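# Place an amber bottle upright on the capper riser

## Task

Lift one amber bottle from the bench and set it standing upright on the pale riser that sits on the capping machine's platform, directly beneath the capping head, while every other bottle stays standing.

## Robot and tools

Robot: two arms. left_arm has a left hand and its base sits near (-0.011, +0.277, 0) m. right_arm has a right hand and its base sits near (-0.020, -0.251, 0) m. Both are slightly yawed. A camera stand is behind the arms. Loose objects may occasionally get a small shove from outside.

Scene frame: origin at table-top height, halfway between the nominal bases. +z is up, +x points out over the table, and +y points toward left_arm. Positions in results (end_effector_position, in metres) and orientations (end_effector_quat_wxyz) use this frame. Readings can be off by a few centimetres, more at long reach. Friction and gravity often leave a hand resting 1 to 3 cm, occasionally 5 cm, below its command, so a gap like that does not mean a contact.

Hand point: a point fixed to the palm, 0.05 m in front of it and 0.15 m out from the wrist face. Its +z runs along the straight fingers and +y comes out of the palm. On the right hand +x points across the palm away from the thumb. On the left hand +x points toward the thumb. Straight fingertips reach 0.06 to 0.07 m past the point, about 0.06 m behind it along -y. A wrist bracket on the little-finger side sticks out up to 0.10 m and can strike objects.

A row is 28 numbers, each in [-1, 1], and always covers both arms. Left arm first: dx, dy, dz, rx, ry, rz, then six hand places, then force_limit and speed. The right arm follows in the same layout. The six pose numbers are an offset, not a pose. They are measured from that arm's Hand target and along that Hand target's own axes. 1.0 equals 0.6 m of travel or 180 degrees of rotation. rx, ry, rz form a single rotation vector. Sending six zeros asks again for the current Hand target. Each control step clips the commanded orientation to within 40 degrees of the measured one.

Hand places: write the grasp numbers a, b, c in the first three places and exactly 0 in the last three. Each of a, b, c runs from -1 to +1. All zero gives an open, flat hand. a curls index and middle and bends the thumb. b curls ring and little. c swings the thumb in front of the palm. With c = 1 (thumb opposed), the thumb and fingers can enclose objects about 0.035 to 0.065 m thick. a near 0.5 to 0.75 brings the index tip to roughly the hand point. To keep a grip or leave a hand unchanged, send its last a, b, c again. force_limit maps -1 to about 0 N and +1 to 10 N at the fingertip (15 N for the two thumb motors). speed rises from near zero at -1 to full at +0.48 and above. For a soft grip, close with speed -0.94 or lower.

execute_actions(actions, cameras): actions is a list of actions. Each action is a table of at most 15 rows, and each row is one 1/30 s step. A shorter table repeats its last row until 15 steps are done. Every row of an action is an offset from the Hand target as it was when that action began. Each new action starts from the updated Hand target, so repeating an offset moves the arm further. An empty list returns images from all cameras.

move(target, speed, blend, blocking, cameras): target is a single 28-number row or a list of up to 15 rows. All rows are offsets from the same starting Hand targets, not chained. speed is the path top speed in m/s, from 0.002 to 4.3, default 0.25. Rotation is capped at twice that value in rad/s. speed can be one number or one per target. blend, in metres, rounds corners in a list; 0 makes the arm stop at each target. A move lasts at most 10 s. It does not steer around obstacles, and faster moves stray and hit harder. blocking=false returns after about 0.5 s while the move keeps running. The result ends with a move: line such as done, off_target, moving, held or fault. limits=paced means the command was clipped and limits=held means a step was withheld.

wait(seconds 0 to 10) lets the scene run with the last commands held. stop brakes a running move. zoom_image(camera, region [x0, y0, x1, y1], each side at most 504 px) enlarges part of the newest image. The cameras are cam_high, cam_low, cam_left_wrist and cam_right_wrist, each 672x504. show_instructions shows the reference pages. finished_scene ends the scene permanently.

Result fields: Hand target is the last commanded pose after clipping, and the next offsets start from it. hand_measured, hand_stopped_by (moving, target, force, stalled, fault) and hand_load_n each give six motor values. The order is little, ring, middle, index, thumb_bend, thumb_turn. If hand_load_n drops to about 0, the grip has been lost. Joint positions and torques are also listed, and torque numbers 3 and 4 wrap at ±28 N m.

Things to avoid: dropping the bottle or knocking bottles over, and letting anything fall off the table or be left off it. Do not strike fixed or heavy parts hard, and do not let the hands press on each other or grip the other hand. Do not swing a load fast or overload the fingers. Keep paths away from an arm's own base. Avoid long holds with a stretched arm: motors at 85 °C show MOTOR HOT and at 100 °C the arm drops. The bottle must stay upright on the riser once the robot lets go.

Each tool is called after "Request:" as name(argument=value, ...) on one line, values as JSON.

Reference images:

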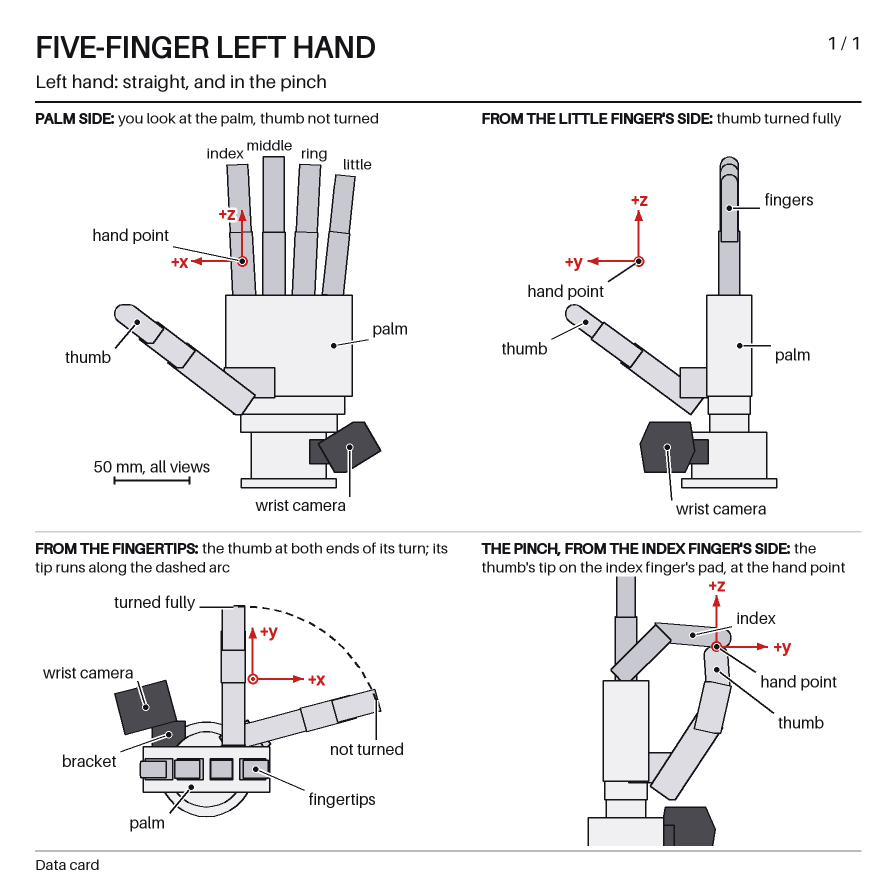

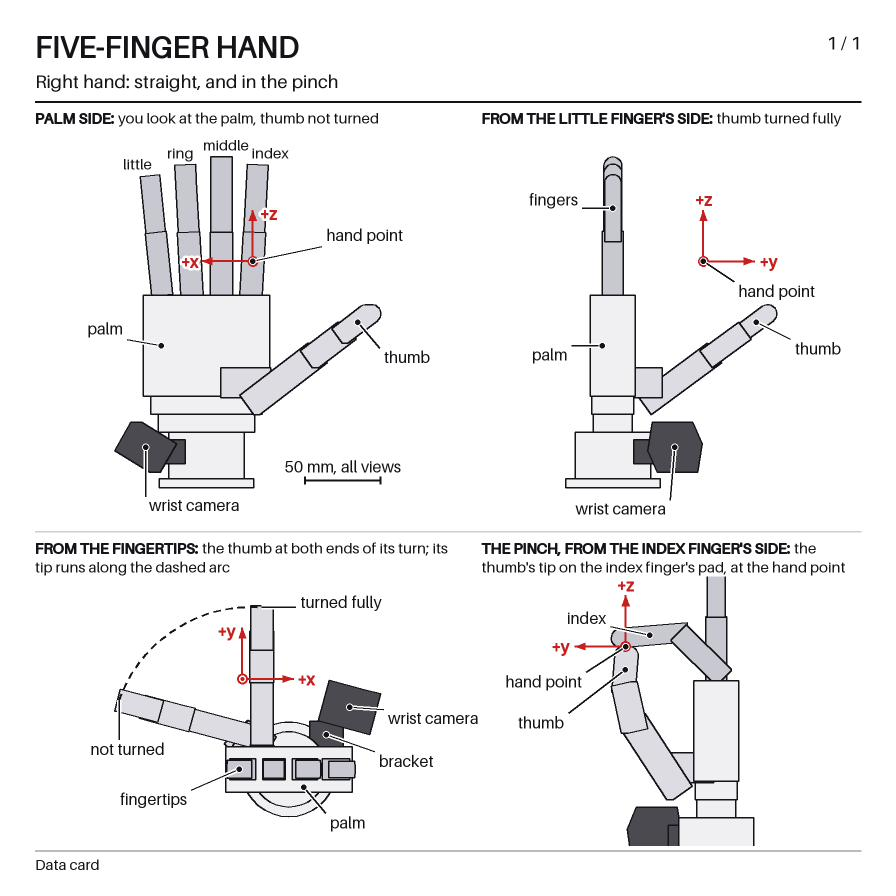

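## Session

Request:
execute_actions(actions=[])

Scene clock: 0.00 s.
left_arm: end_effector_position=(+0.3505, +0.5571, +0.1777) hand_measured=(+1.000, +1.000, +1.000, +1.000, +1.000, +1.000) hand_load_n=(+0.0, +0.0, +0.0, +0.0, +0.0, +0.0) hand_stopped_by=(target, target, target, target, target, target) hand_force_limit=0.00 hand_speed=-0.80 end_effector_quat_wxyz=(+0.029, +0.825, +0.550, +0.129) | right_arm: end_effector_position=(+0.5702, -0.7483, +0.2650) hand_measured=(+1.000, +1.000, +1.000, +1.000, +1.000, +1.000) hand_load_n=(+0.0, +0.0, +0.0, +0.0, +0.0, +0.0) hand_stopped_by=(target, target, target, target, target, target) hand_force_limit=0.00 hand_speed=-0.80 end_effector_quat_wxyz=(-0.459, +0.690, -0.359, +0.430)
Joint positions: left_arm=[0.816 1.258 1.015 -1.089 0.112 -1.955] | right_arm=[-0.932 2.094 2.064 -0.586 -1.198 -0.855]
Joint velocities: within noise
Joint torques (N m): no reading
Motor temperatures (°C): left_arm=[30 33 28 30 31 35] | right_arm=[35 33 32 34 32 31]
Heat: left arm: hottest wrist roll 35 °C; right arm: hottest waist 35 °C.
Hand target: left_arm +0.3556, +0.5623, +0.1875; +0.027, +0.824, +0.548, +0.139 | right_arm +0.5730, -0.7519, +0.2817; -0.453, +0.692, -0.348, +0.442

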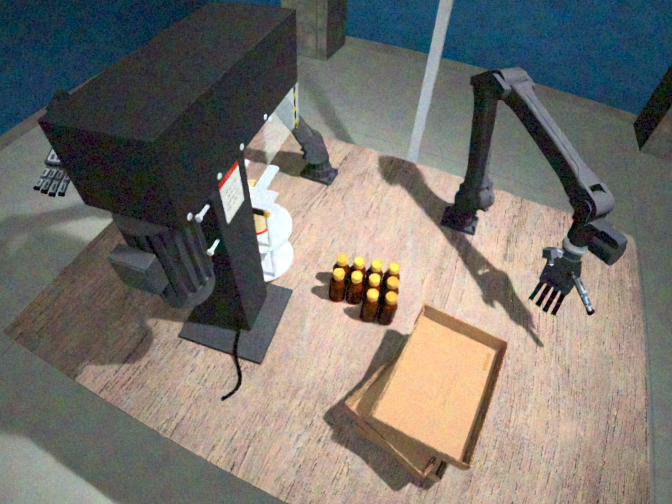

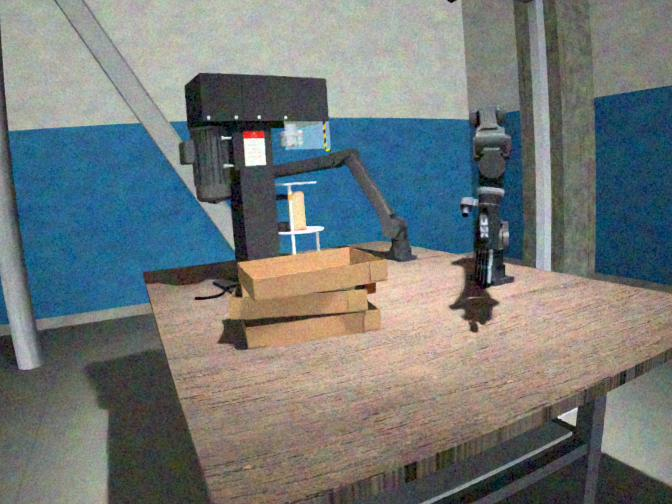

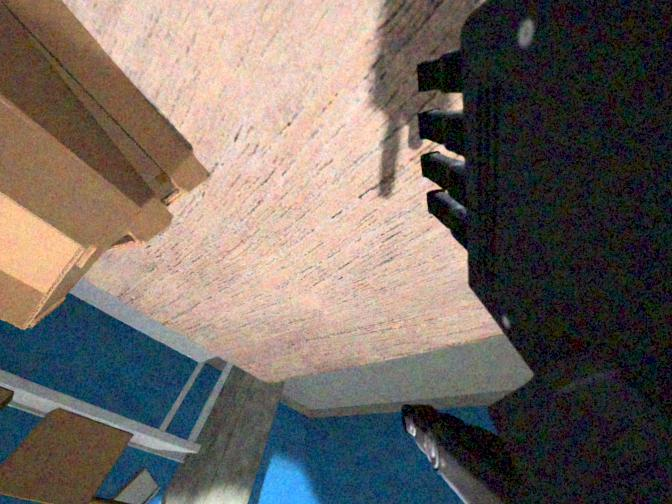

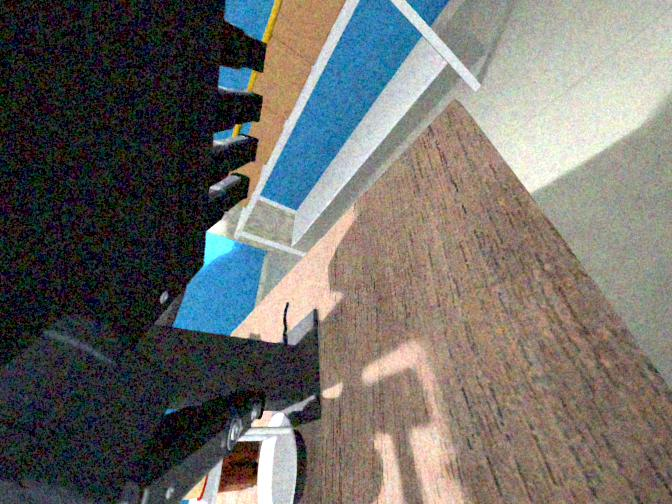

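Request:
zoom_image(camera="cam_high", region=[180, 150, 430, 340])

Request:
zoom_image(camera="cam_low", region=[170, 50, 430, 300])

Request:
zoom_image(camera="cam_right_wrist", region=[150, 280, 470, 504])

Scaled by 2.016 from the camera's 672x504 image, which has a finer 960x720 frame.

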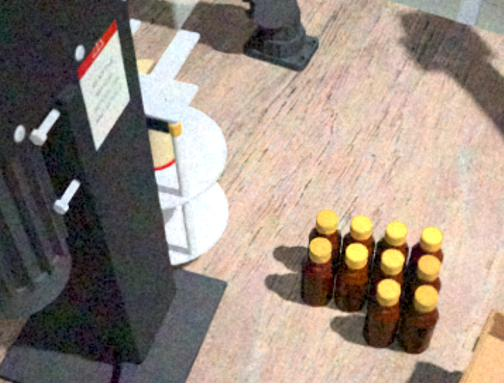

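Scaled by 1.938 from the camera's 672x504 image, which has a finer 960x720 frame.

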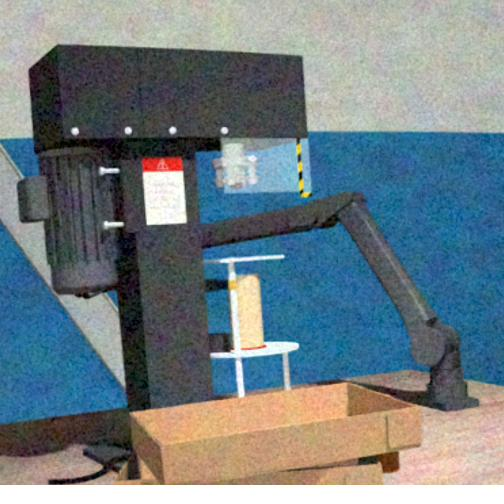

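Scaled by 1.575 from the camera's 672x504 image, which has a finer 960x720 frame.

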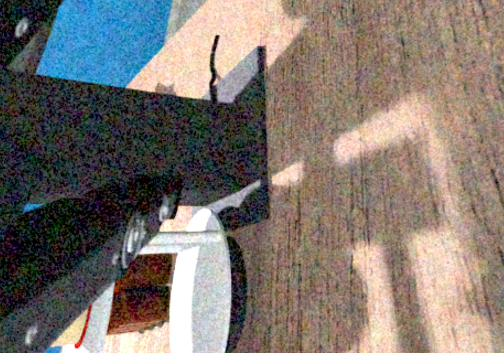

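Request:
zoom_image(camera="cam_low", region=[250, 100, 350, 260])

Request:
zoom_image(camera="cam_high", region=[220, 80, 320, 300])

Request:
zoom_image(camera="cam_right_wrist", region=[170, 380, 310, 504])

Scaled by 3.150 from the camera's 672x504 image, which has a finer 960x720 frame.

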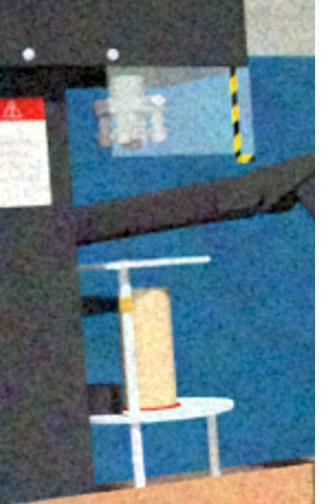

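Scaled by 2.291 from the camera's 672x504 image, which has a finer 960x720 frame.

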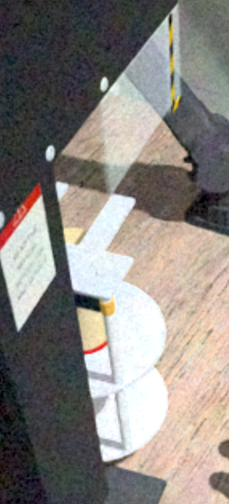

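Scaled by 3.600 from the camera's 672x504 image, which has a finer 960x720 frame.

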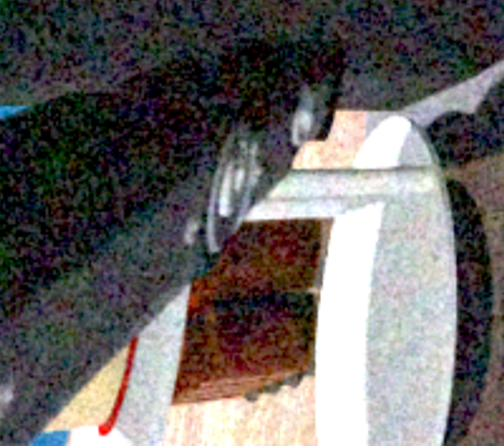

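Request:
move(target=[0,0,0,0,0,0, 0,0,0,0,0,0, 0,-0.8, -0.683,-0.121,-0.285,0,0,0, 0,0,0,0,0,0, 0,-0.8], speed=0.3, cameras=["cam_high","cam_right_wrist"])

Scene clock: 27.27 s.
left_arm: end_effector_position=(+0.3505, +0.5571, +0.1777) hand_measured=(+1.000, +1.000, +1.000, +1.000, +1.000, +1.000) hand_load_n=(+0.0, +0.0, +0.0, +0.0, +0.0, +0.0) hand_stopped_by=(target, target, target, target, target, target) hand_force_limit=0.00 hand_speed=-0.80 end_effector_quat_wxyz=(+0.029, +0.825, +0.550, +0.129) | right_arm: end_effector_position=(+0.2702, -0.4115, +0.2550) hand_measured=(+1.000, +1.000, +1.000, +1.000, +1.000, +1.000) hand_load_n=(+0.0, +0.0, +0.0, +0.0, +0.0, -0.5) hand_stopped_by=(target, target, target, target, target, target) hand_force_limit=0.00 hand_speed=-0.80 end_effector_quat_wxyz=(-0.459, +0.692, -0.351, +0.434)
Joint positions: left_arm=[0.816 1.258 1.015 -1.089 0.112 -1.955] | right_arm=[-1.072 0.904 0.766 -0.768 -1.311 -1.176]
Joint torques (N m): left_arm=[1.08 -8.41 10.37 1.16 0.14 -0.04] | right_arm=[-0.26 -3.96 12.25 0.75 -0.91 -0.14]
Motor temperatures (°C): left_arm=[30 33 30 30 31 35] | right_arm=[35 39 37 34 33 31]
Heat: left arm: hottest wrist roll 35 °C; right arm: hottest shoulder 39 °C.
Hand target: left_arm +0.3556, +0.5623, +0.1875; +0.027, +0.824, +0.548, +0.139 | right_arm +0.2699, -0.4198, +0.2622; -0.453, +0.692, -0.348, +0.442
Off the commanded pose: left_arm 0.012 m, 1 deg | right_arm 0.011 m, 1 deg.
move: off_target (left_arm, right_arm)
camera_calibration:
cam_right_wrist: T_world_to_cam=[[0.0230536, -0.595693, -0.802881, -0.0491893], [-0.794166, 0.476907, -0.376642, 0.506155], [0.607263, 0.646304, -0.462085, 0.327013], [0, 0, 0, 1]] pos_world=[0.204522, -0.482041, 0.302254]
Images, in order (width x height): cam_high 672x504, cam_right_wrist 672x504.

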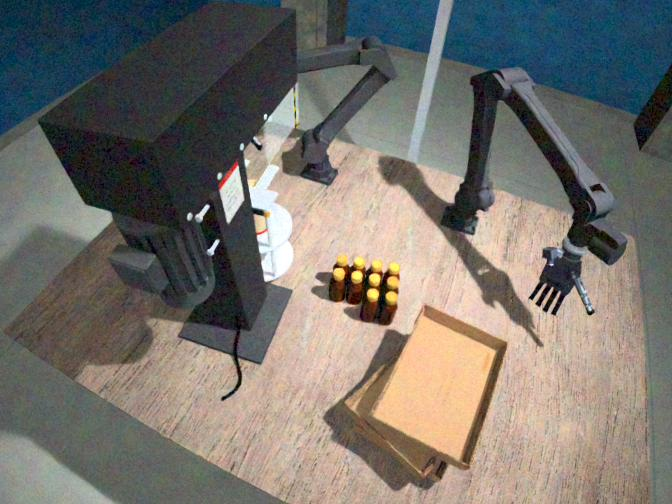

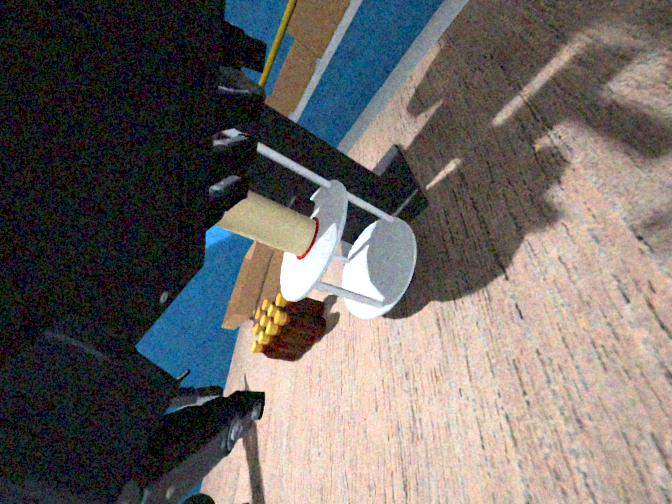

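Request:
zoom_image(camera="cam_right_wrist", region=[200, 110, 450, 370])

Request:
zoom_image(camera="cam_high", region=[220, 80, 320, 300])

Scaled by 1.938 from the camera's 672x504 image, which has a finer 960x720 frame.

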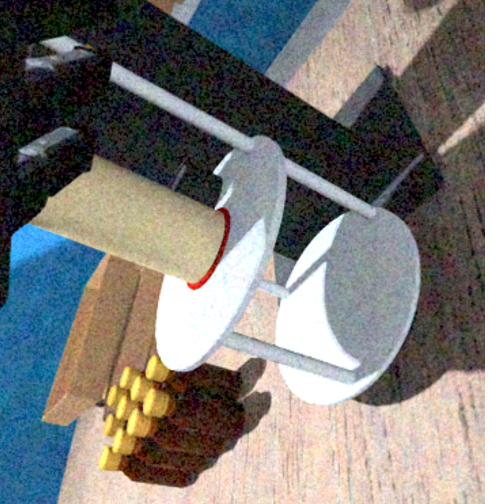

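Scaled by 2.291 from the camera's 672x504 image, which has a finer 960x720 frame.

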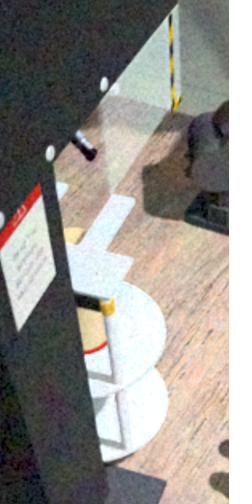

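Request:
move(target=[0,0,0,0,0,0, 0,0,0,0,0,0, 0,-0.8, 0,0,0,0,0,0.5, 0,0,0,0,0,0, 0,-0.8], speed=0.5, cameras=["cam_high","cam_right_wrist"])

Scene clock: 46.10 s.
left_arm: end_effector_position=(+0.3505, +0.5571, +0.1777) hand_measured=(+1.000, +1.000, +1.000, +1.000, +1.000, +1.000) hand_load_n=(+0.0, +0.0, +0.5, +0.0, +0.0, +0.0) hand_stopped_by=(target, target, target, target, target, target) hand_force_limit=0.00 hand_speed=-0.80 end_effector_quat_wxyz=(+0.029, +0.825, +0.550, +0.129) | right_arm: end_effector_position=(+0.2729, -0.4166, +0.2575) hand_measured=(+1.000, +1.000, +1.000, +1.000, +1.000, +1.000) hand_load_n=(+0.0, +0.0, +0.0, +0.0, +0.0, -0.5) hand_stopped_by=(target, target, target, target, target, target) hand_force_limit=0.00 hand_speed=-0.80 end_effector_quat_wxyz=(+0.632, -0.245, +0.735, +0.020)
Joint positions: left_arm=[0.816 1.258 1.015 -1.089 0.112 -1.955] | right_arm=[-1.147 1.202 0.785 -0.788 -1.355 0.083]
Joint torques (N m): left_arm=[0.91 -8.47 10.29 1.25 0.11 -0.01] | right_arm=[-0.44 -8.53 9.05 1.18 -0.83 0.18]
Heat: left arm: hottest wrist roll 35 °C; right arm: hottest elbow 39 °C.
Hand target: left_arm +0.3556, +0.5623, +0.1875; +0.027, +0.824, +0.548, +0.139 | right_arm +0.2700, -0.4198, +0.2622; +0.633, -0.243, +0.735, +0.008
Off the commanded pose: left_arm 0.012 m, 1 deg | right_arm 0.006 m, 1 deg.
move: off_target (left_arm)
camera_calibration:
cam_right_wrist: T_world_to_cam=[[-0.404463, 0.726119, -0.556023, 0.55338], [-0.49293, 0.339022, 0.801302, 0.0687399], [0.770344, 0.598177, 0.220804, 0.0893927], [0, 0, 0, 1]] pos_world=[0.188842, -0.478596, 0.232872]
Images, in order (width x height): cam_high 672x504, cam_right_wrist 672x504.

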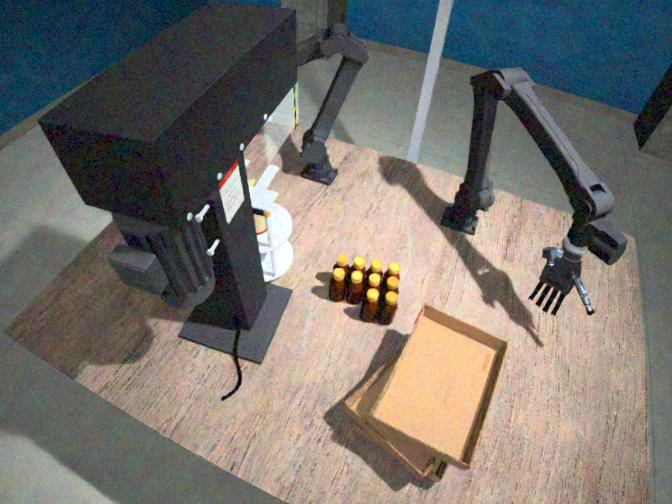

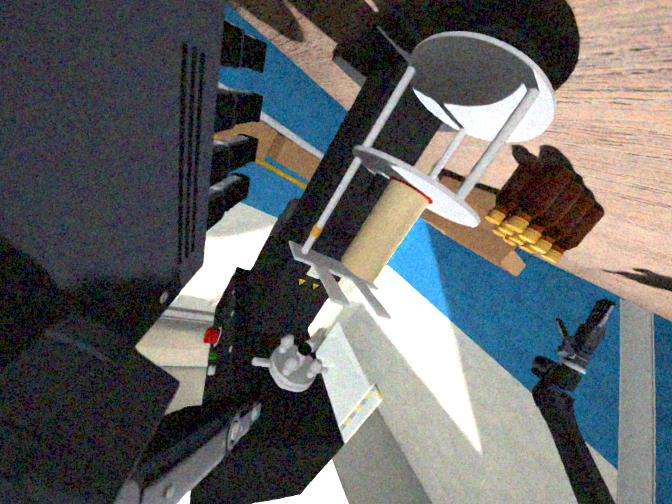

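Request:
zoom_image(camera="cam_right_wrist", region=[230, 130, 450, 450])

Request:
zoom_image(camera="cam_right_wrist", region=[270, 200, 430, 330])

Request:
zoom_image(camera="cam_high", region=[230, 140, 310, 240])

Scaled by 1.575 from the camera's 672x504 image, which has a finer 960x720 frame.

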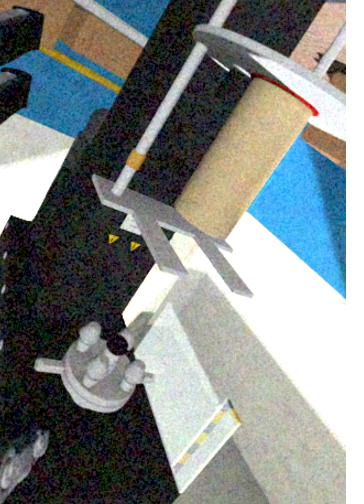

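Scaled by 3.150 from the camera's 672x504 image, which has a finer 960x720 frame.

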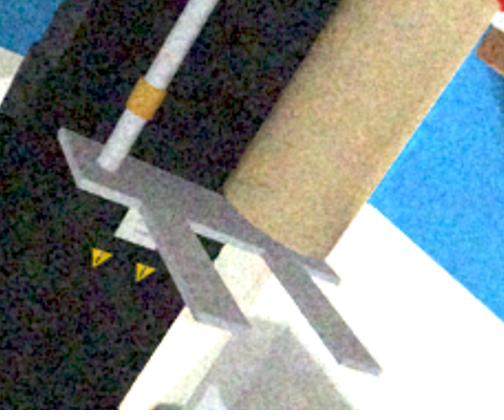

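Scaled by 5.040 from the camera's 672x504 image, which has a finer 960x720 frame.

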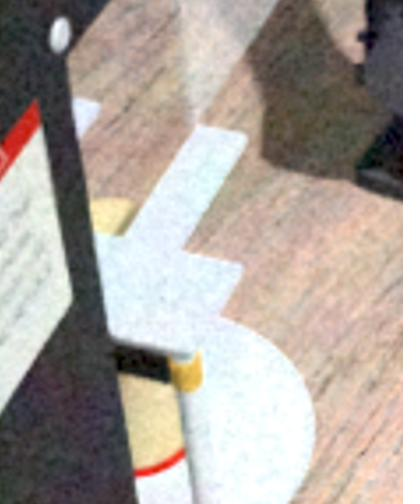

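Request:
move(target=[-0.188,0.1385,-0.2187,0,0,0.56, 0,0,0,0,0,0, 0,-0.8, 0,0,0,0,0,0, 0,0,0,0,0,0, 0,-0.8], speed=0.5, cameras=["cam_left_wrist"])

Scene clock: 90.50 s.
left_arm: end_effector_position=(+0.3448, +0.4084, +0.2894) hand_measured=(+1.000, +1.000, +1.000, +1.000, +1.000, +1.000) hand_load_n=(+0.0, +0.0, +0.5, +0.0, +0.0, +0.0) hand_stopped_by=(target, target, target, target, target, target) hand_force_limit=0.00 hand_speed=-0.80 end_effector_quat_wxyz=(-0.077, +0.952, -0.278, +0.099) | right_arm: end_effector_position=(+0.2731, -0.4168, +0.2576) hand_measured=(+1.000, +1.000, +1.000, +1.000, +1.000, +1.000) hand_load_n=(+0.0, +0.0, +0.0, +0.0, +0.0, +0.0) hand_stopped_by=(target, target, target, target, target, target) hand_force_limit=0.00 hand_speed=-0.80 end_effector_quat_wxyz=(+0.632, -0.245, +0.735, +0.020)
Joint positions: left_arm=[0.532 1.25 1.369 -1.441 0.037 -0.486] | right_arm=[-1.147 1.202 0.785 -0.785 -1.354 0.086]
Joint torques (N m): left_arm=[0.38 -7.36 13.83 0.79 -0.03 0.07] | right_arm=[-0.38 -8.59 9.03 1.1 -0.84 0.16]
Heat: left arm: hottest wrist roll 34 °C; right arm: hottest elbow 38 °C.
Hand target: left_arm +0.3556, +0.4123, +0.3075; -0.090, +0.948, -0.286, +0.110 | right_arm +0.2700, -0.4199, +0.2622; +0.633, -0.243, +0.735, +0.007
Off the commanded pose: left_arm 0.021 m, 2 deg | right_arm 0.006 m, 1 deg.
move: off_target (left_arm)
camera_calibration:
cam_left_wrist: T_world_to_cam=[[0.73224, 0.652096, 0.196455, -0.567662], [0.478626, -0.697942, 0.532723, -0.0279391], [0.484501, -0.296053, -0.823172, 0.309737], [0, 0, 0, 1]] pos_world=[0.27897, 0.442369, 0.381371]
Images, in order (width x height): cam_left_wrist 672x504.

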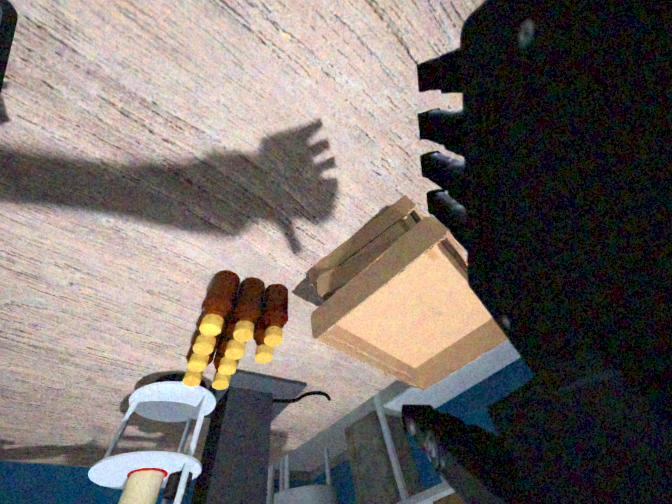

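Request:
move(target=[0.188,0.712,0.096,0.531,-0.088,0.663, 0,0,0,0,0,0, 0,-0.8, 0,0,0,0,0,0, 0,0,0,0,0,0, 0,-0.8], speed=0.4, cameras=["cam_left_wrist","cam_right_wrist"])

Scene clock: 100.53 s.
left_arm: end_effector_position=(+0.2423, +0.0051, +0.1756) hand_measured=(+1.000, +1.000, +1.000, +1.000, +1.000, +1.000) hand_load_n=(+0.0, +0.0, +0.0, +0.0, +0.0, +0.0) hand_stopped_by=(target, target, target, target, target, target) hand_force_limit=0.00 hand_speed=-0.80 end_effector_quat_wxyz=(+0.705, +0.033, +0.707, -0.036) | right_arm: end_effector_position=(+0.2731, -0.4168, +0.2576) hand_measured=(+1.000, +1.000, +1.000, +1.000, +1.000, +1.000) hand_load_n=(+0.0, +0.0, +0.0, +0.0, -0.5, +0.0) hand_stopped_by=(target, target, target, target, target, target) hand_force_limit=0.00 hand_speed=-0.80 end_effector_quat_wxyz=(+0.632, -0.245, +0.735, +0.020)
Joint positions: left_arm=[-1.388 1.379 0.443 0.928 -1.301 1.56] | right_arm=[-1.147 1.202 0.785 -0.785 -1.354 0.086]
Joint torques (N m): left_arm=[0.26 -6.01 4.81 2.54 0.11 0.08] | right_arm=[-0.26 -8.59 9.06 1.14 -0.84 0.17]
Heat: left arm: hottest elbow 34 °C; right arm: hottest elbow 38 °C.
Hand target: left_arm +0.2394, +0.0047, +0.1703; +0.706, +0.044, +0.706, -0.035 | right_arm +0.2700, -0.4199, +0.2622; +0.633, -0.243, +0.735, +0.007
Off the commanded pose: left_arm 0.006 m, 1 deg | right_arm 0.006 m, 1 deg.
move: done
camera_calibration:
cam_left_wrist: T_world_to_cam=[[-0.0554498, -0.959893, -0.274827, 0.0746014], [-0.446028, 0.270073, -0.853299, 0.262766], [0.893299, 0.0752654, -0.443115, -0.0212977], [0, 0, 0, 1]] pos_world=[0.140363, 0.00224632, 0.235283]
cam_right_wrist: T_world_to_cam=[[-0.404049, 0.726346, -0.556027, 0.553711], [-0.492539, 0.339461, 0.801356, 0.0688229], [0.770811, 0.597652, 0.220595, 0.0891009], [0, 0, 0, 1]] pos_world=[0.188944, -0.4788, 0.233071]
Images, in order (width x height): cam_left_wrist 672x504, cam_right_wrist 672x504.

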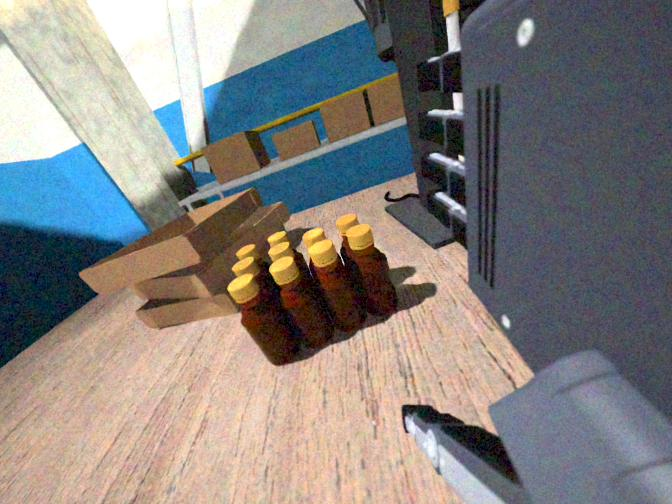

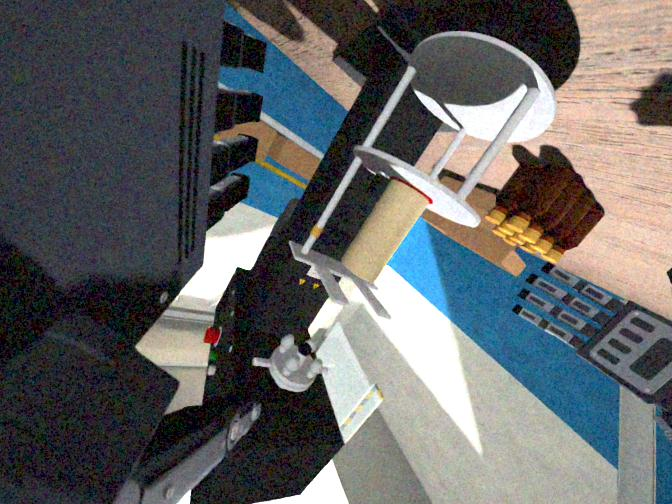

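Request:
zoom_image(camera="cam_left_wrist", region=[220, 200, 420, 380])

Request:
zoom_image(camera="cam_left_wrist", region=[300, 205, 410, 345])

Scaled by 2.520 from the camera's 672x504 image, which has a finer 960x720 frame.

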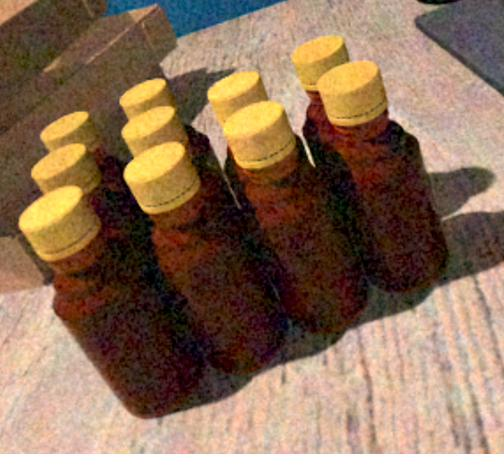

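Scaled by 3.600 from the camera's 672x504 image, which has a finer 960x720 frame.

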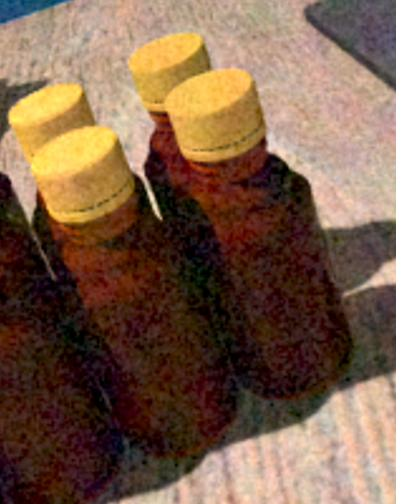

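Request:
move(target=[0.1167,-0.0315,0.0677,-0.0444,0,0, 0.2,0,1,0,0,0, -0.4,0, 0,0,0,0,0,0, 0,0,0,0,0,0, 0,-0.8], speed=0.2, cameras=["all"])

Scene clock: 117.80 s.
left_arm: end_effector_position=(+0.2726, -0.0102, +0.0982) hand_measured=(+1.000, +0.970, +0.750, +0.600, +0.500, -1.000) hand_load_n=(+0.0, +0.0, +0.0, +0.0, +0.0, +0.0) hand_stopped_by=(target, target, target, target, target, target) hand_force_limit=-0.40 hand_speed=0.00 end_effector_quat_wxyz=(+0.704, +0.005, +0.710, +0.017) | right_arm: end_effector_position=(+0.2731, -0.4168, +0.2576) hand_measured=(+1.000, +1.000, +1.000, +1.000, +1.000, +1.000) hand_load_n=(+0.0, +0.0, -0.5, +0.0, +0.0, +0.0) hand_stopped_by=(target, target, target, target, target, target) hand_force_limit=0.00 hand_speed=-0.80 end_effector_quat_wxyz=(+0.632, -0.245, +0.735, +0.020)
Joint positions: left_arm=[-1.307 1.754 0.533 1.184 -1.334 1.566] | right_arm=[-1.147 1.202 0.785 -0.785 -1.354 0.086]
Joint torques (N m): left_arm=[1.96 -8.76 6.15 2.54 -0.18 0.11] | right_arm=[-0.44 -8.47 9.02 1.17 -0.85 0.17]
Heat: left arm: hottest wrist roll 34 °C; right arm: hottest elbow 38 °C.
Hand target: left_arm +0.2776, -0.0179, +0.1002; +0.707, -0.006, +0.707, +0.014 | right_arm +0.2700, -0.4199, +0.2622; +0.633, -0.243, +0.735, +0.007
Off the commanded pose: left_arm 0.009 m, 1 deg | right_arm 0.006 m, 1 deg.
move: done
camera_calibration:
cam_left_wrist: T_world_to_cam=[[0.0523997, -0.949846, -0.308296, 0.0143203], [-0.479987, 0.246766, -0.841854, 0.222258], [0.875709, 0.192091, -0.442984, -0.0755753], [0, 0, 0, 1]] pos_world=[0.172113, -0.0267262, 0.158045]
cam_right_wrist: T_world_to_cam=[[-0.404049, 0.726346, -0.556027, 0.553711], [-0.492539, 0.339461, 0.801356, 0.0688229], [0.770811, 0.597652, 0.220595, 0.0891009], [0, 0, 0, 1]] pos_world=[0.188944, -0.4788, 0.233071]

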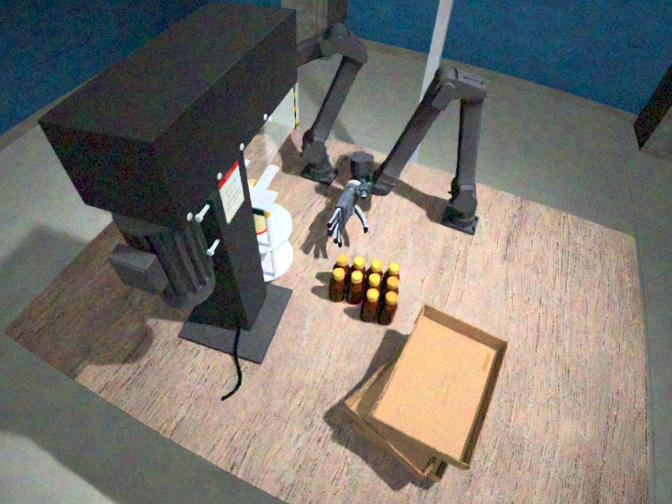

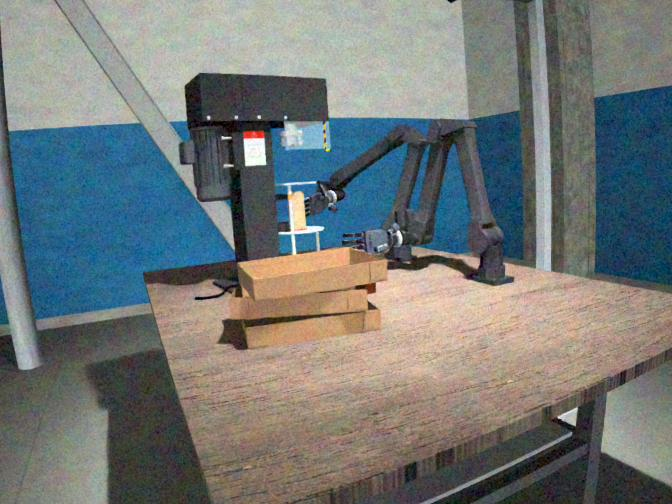

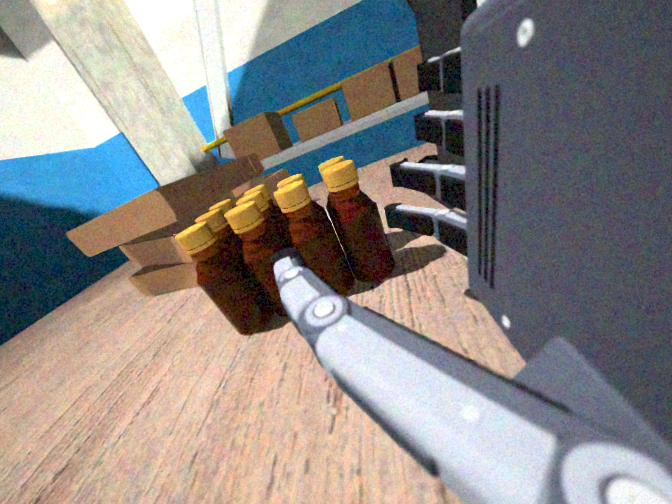

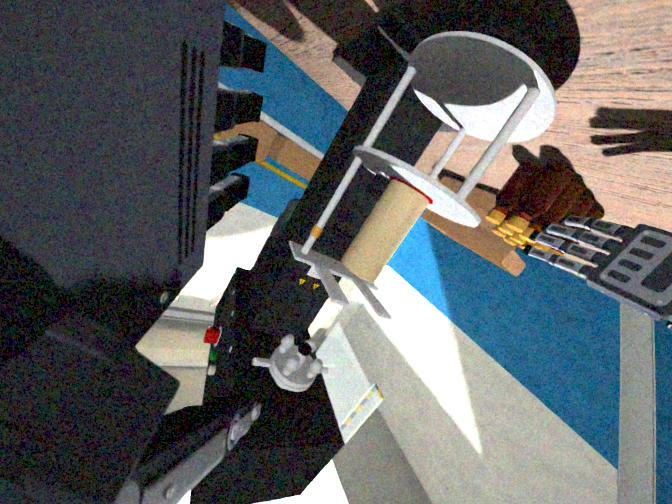

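Request:
zoom_image(camera="cam_left_wrist", region=[260, 140, 420, 300])

Request:
zoom_image(camera="cam_high", region=[310, 140, 420, 330])

Request:
zoom_image(camera="cam_right_wrist", region=[460, 100, 672, 330])

Scaled by 3.150 from the camera's 672x504 image, which has a finer 960x720 frame.

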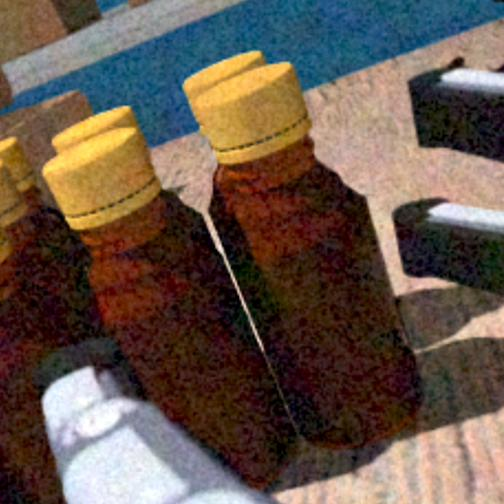

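Scaled by 2.653 from the camera's 672x504 image, which has a finer 960x720 frame.

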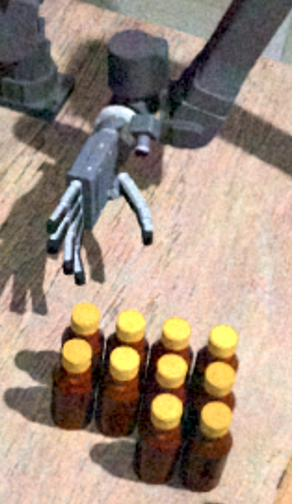

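Scaled by 2.191 from the camera's 672x504 image, which has a finer 960x720 frame.

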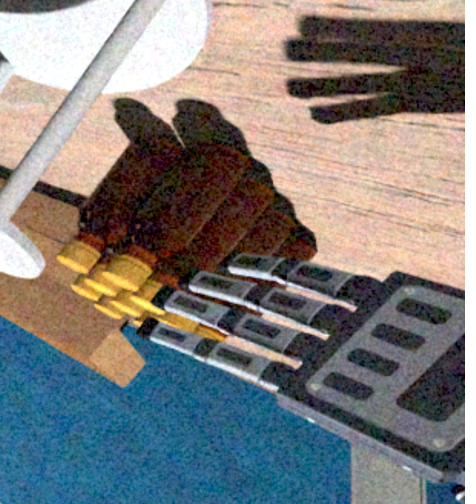

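Request:
move(target=[0.0652,-0.0105,0.0831,0,0,0, 0.2,0,1,0,0,0, -0.4,0, 0,0,0,0,0,0, 0,0,0,0,0,0, 0,-0.8], speed=0.12, cameras=["cam_high","cam_left_wrist","cam_right_wrist"])

Scene clock: 126.43 s.
left_arm: end_effector_position=(+0.3219, -0.0155, +0.0603) hand_measured=(+1.000, +0.970, +0.750, +0.600, +0.500, -1.000) hand_load_n=(+0.0, +0.0, +0.0, +0.0, +0.0, +0.0) hand_stopped_by=(target, target, target, target, target, target) hand_force_limit=-0.40 hand_speed=0.00 end_effector_quat_wxyz=(+0.704, +0.001, +0.710, +0.018) | right_arm: end_effector_position=(+0.2731, -0.4168, +0.2576) hand_measured=(+1.000, +1.000, +1.000, +1.000, +1.000, +1.000) hand_load_n=(+0.0, +0.0, +0.0, +0.0, +0.0, +0.0) hand_stopped_by=(target, target, target, target, target, target) hand_force_limit=0.00 hand_speed=-0.80 end_effector_quat_wxyz=(+0.632, -0.245, +0.735, +0.020)
Joint positions: left_arm=[-1.186 1.919 0.601 1.292 -1.221 1.573] | right_arm=[-1.147 1.202 0.785 -0.785 -1.354 0.086]
Joint torques (N m): left_arm=[1.49 -10.46 5.07 2.77 0.09 0.13] | right_arm=[-0.26 -8.59 9.02 1.17 -0.84 0.18]
Heat: left arm: hottest wrist roll 34 °C; right arm: hottest elbow 38 °C.
Hand target: left_arm +0.3276, -0.0222, +0.0609; +0.707, -0.006, +0.707, +0.014 | right_arm +0.2700, -0.4199, +0.2622; +0.633, -0.243, +0.735, +0.007
Off the commanded pose: left_arm 0.009 m, 1 deg | right_arm 0.006 m, 1 deg.
move: done
camera_calibration:
cam_left_wrist: T_world_to_cam=[[0.0599007, -0.950511, -0.304862, -0.00761091], [-0.482296, 0.239837, -0.842537, 0.216053], [0.873958, 0.197502, -0.444062, -0.133698], [0, 0, 0, 1]] pos_world=[0.221504, -0.0326461, 0.120343]
cam_right_wrist: T_world_to_cam=[[-0.404049, 0.726346, -0.556027, 0.553711], [-0.492539, 0.339461, 0.801356, 0.0688229], [0.770811, 0.597652, 0.220595, 0.0891009], [0, 0, 0, 1]] pos_world=[0.188944, -0.4788, 0.233071]
Images, in order (width x height): cam_high 672x504, cam_left_wrist 672x504, cam_right_wrist 672x504.

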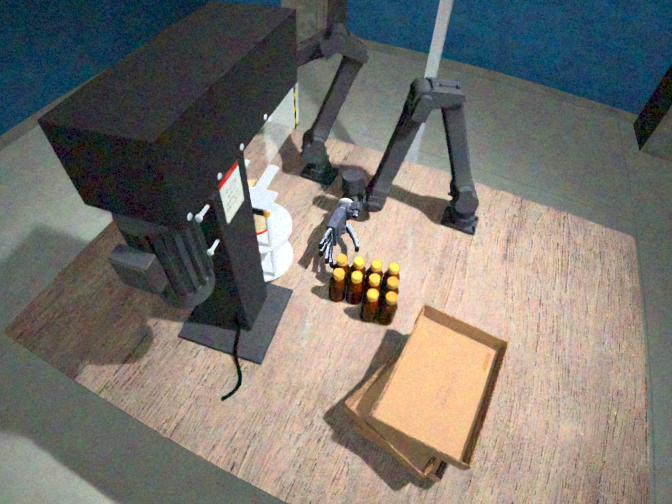

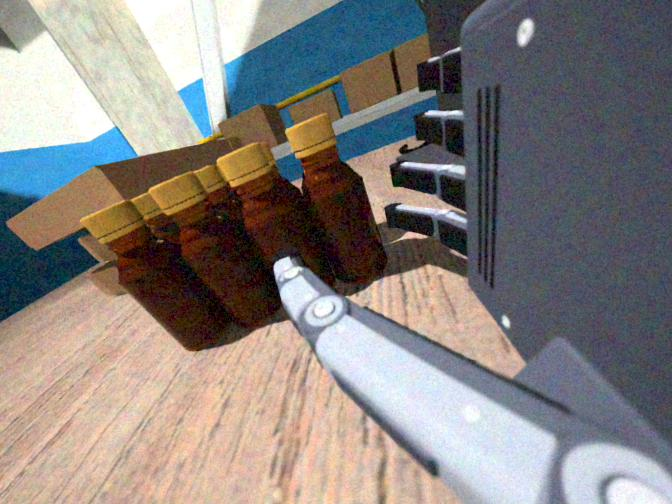

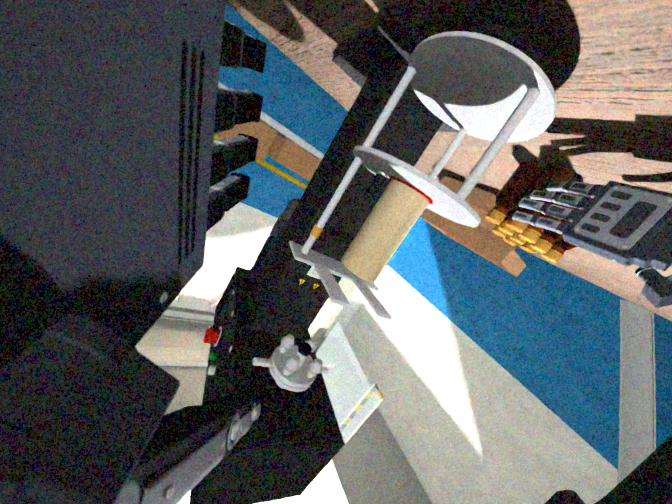

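Request:
zoom_image(camera="cam_left_wrist", region=[240, 100, 480, 320])

Request:
zoom_image(camera="cam_high", region=[300, 170, 420, 330])

Request:
zoom_image(camera="cam_right_wrist", region=[470, 100, 672, 300])

Scaled by 2.100 from the camera's 672x504 image, which has a finer 960x720 frame.

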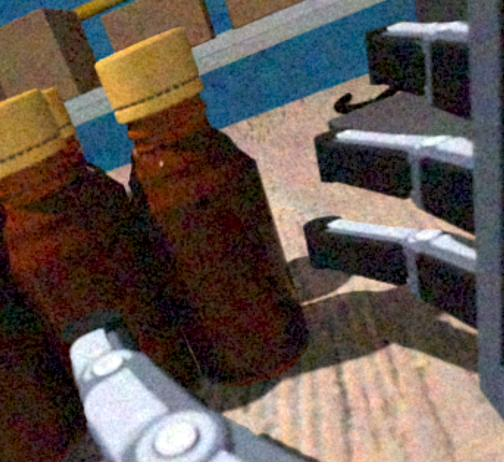

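Scaled by 3.150 from the camera's 672x504 image, which has a finer 960x720 frame.

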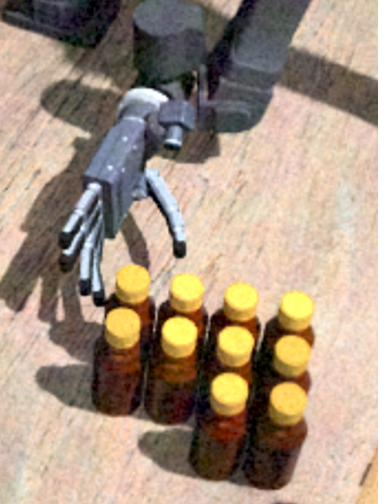

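Scaled by 2.495 from the camera's 672x504 image, which has a finer 960x720 frame.

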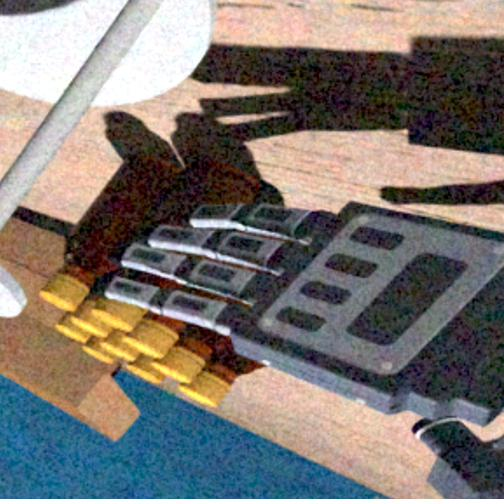

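Request:
move(target=[0,0.0083,0.0833,0,0,-0.014, 0.2,0,1,0,0,0, -0.4,0, 0,0,0,0,0,0, 0,0,0,0,0,0, 0,-0.8], speed=0.08, cameras=["cam_high","cam_left_wrist","cam_right_wrist"])

Scene clock: 142.13 s.
left_arm: end_effector_position=(+0.3707, -0.0093, +0.0637) hand_measured=(+1.000, +0.970, +0.750, +0.600, +0.500, -1.000) hand_load_n=(+0.0, +0.0, +0.0, +0.0, +0.0, +0.5) hand_stopped_by=(target, target, target, target, target, target) hand_force_limit=-0.40 hand_speed=0.00 end_effector_quat_wxyz=(+0.707, -0.017, +0.707, +0.001) | right_arm: end_effector_position=(+0.2731, -0.4168, +0.2576) hand_measured=(+1.000, +1.000, +1.000, +1.000, +1.000, +1.000) hand_load_n=(+0.0, +0.0, +0.0, +0.0, +0.0, +0.0) hand_stopped_by=(target, target, target, target, target, target) hand_force_limit=0.00 hand_speed=-0.80 end_effector_quat_wxyz=(+0.632, -0.245, +0.735, +0.020)
Joint positions: left_arm=[-1.065 1.923 0.638 1.286 -1.101 1.549] | right_arm=[-1.147 1.202 0.785 -0.785 -1.354 0.086]
Joint torques (N m): left_arm=[1.85 -11.11 5.64 1.66 0.12 -0.07] | right_arm=[-0.5 -8.64 8.94 1.1 -0.85 0.17]
Heat: left arm: hottest wrist roll 34 °C; right arm: hottest elbow 38 °C.
Hand target: left_arm +0.3775, -0.0159, +0.0610; +0.707, -0.021, +0.707, -0.001 | right_arm +0.2700, -0.4199, +0.2622; +0.633, -0.243, +0.735, +0.007
Off the commanded pose: left_arm 0.010 m, 1 deg | right_arm 0.006 m, 1 deg.
move: done
camera_calibration:
cam_left_wrist: T_world_to_cam=[[0.0633276, -0.96432, -0.257054, -0.00812865], [-0.473381, 0.197726, -0.858379, 0.238263], [0.878579, 0.176043, -0.443969, -0.178115], [0, 0, 0, 1]] pos_world=[0.269792, -0.0235934, 0.123353]
cam_right_wrist: T_world_to_cam=[[-0.404049, 0.726346, -0.556027, 0.553711], [-0.492539, 0.339461, 0.801356, 0.0688229], [0.770811, 0.597652, 0.220595, 0.0891009], [0, 0, 0, 1]] pos_world=[0.188944, -0.4788, 0.233071]
Images, in order (width x height): cam_high 672x504, cam_left_wrist 672x504, cam_right_wrist 672x504.

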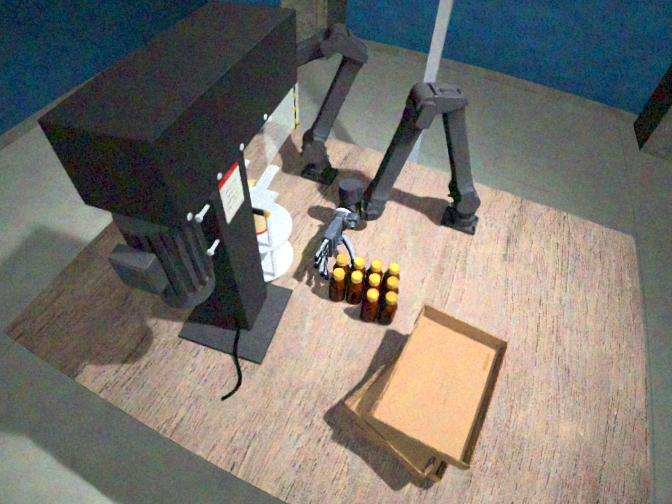

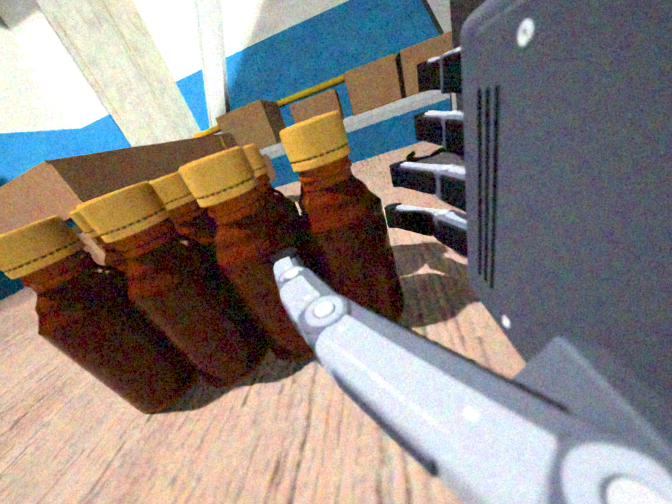

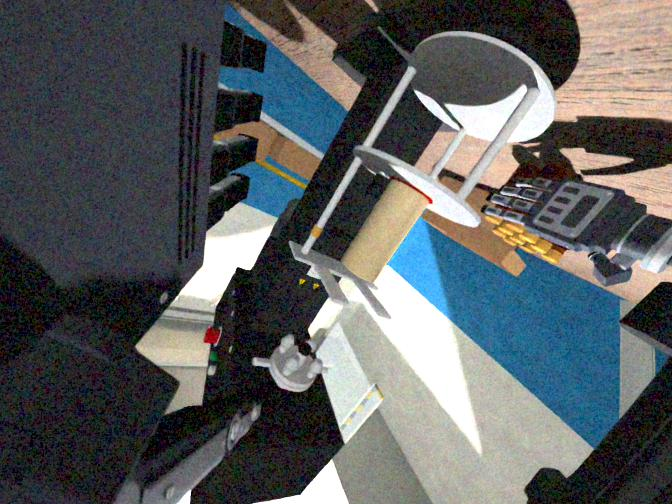

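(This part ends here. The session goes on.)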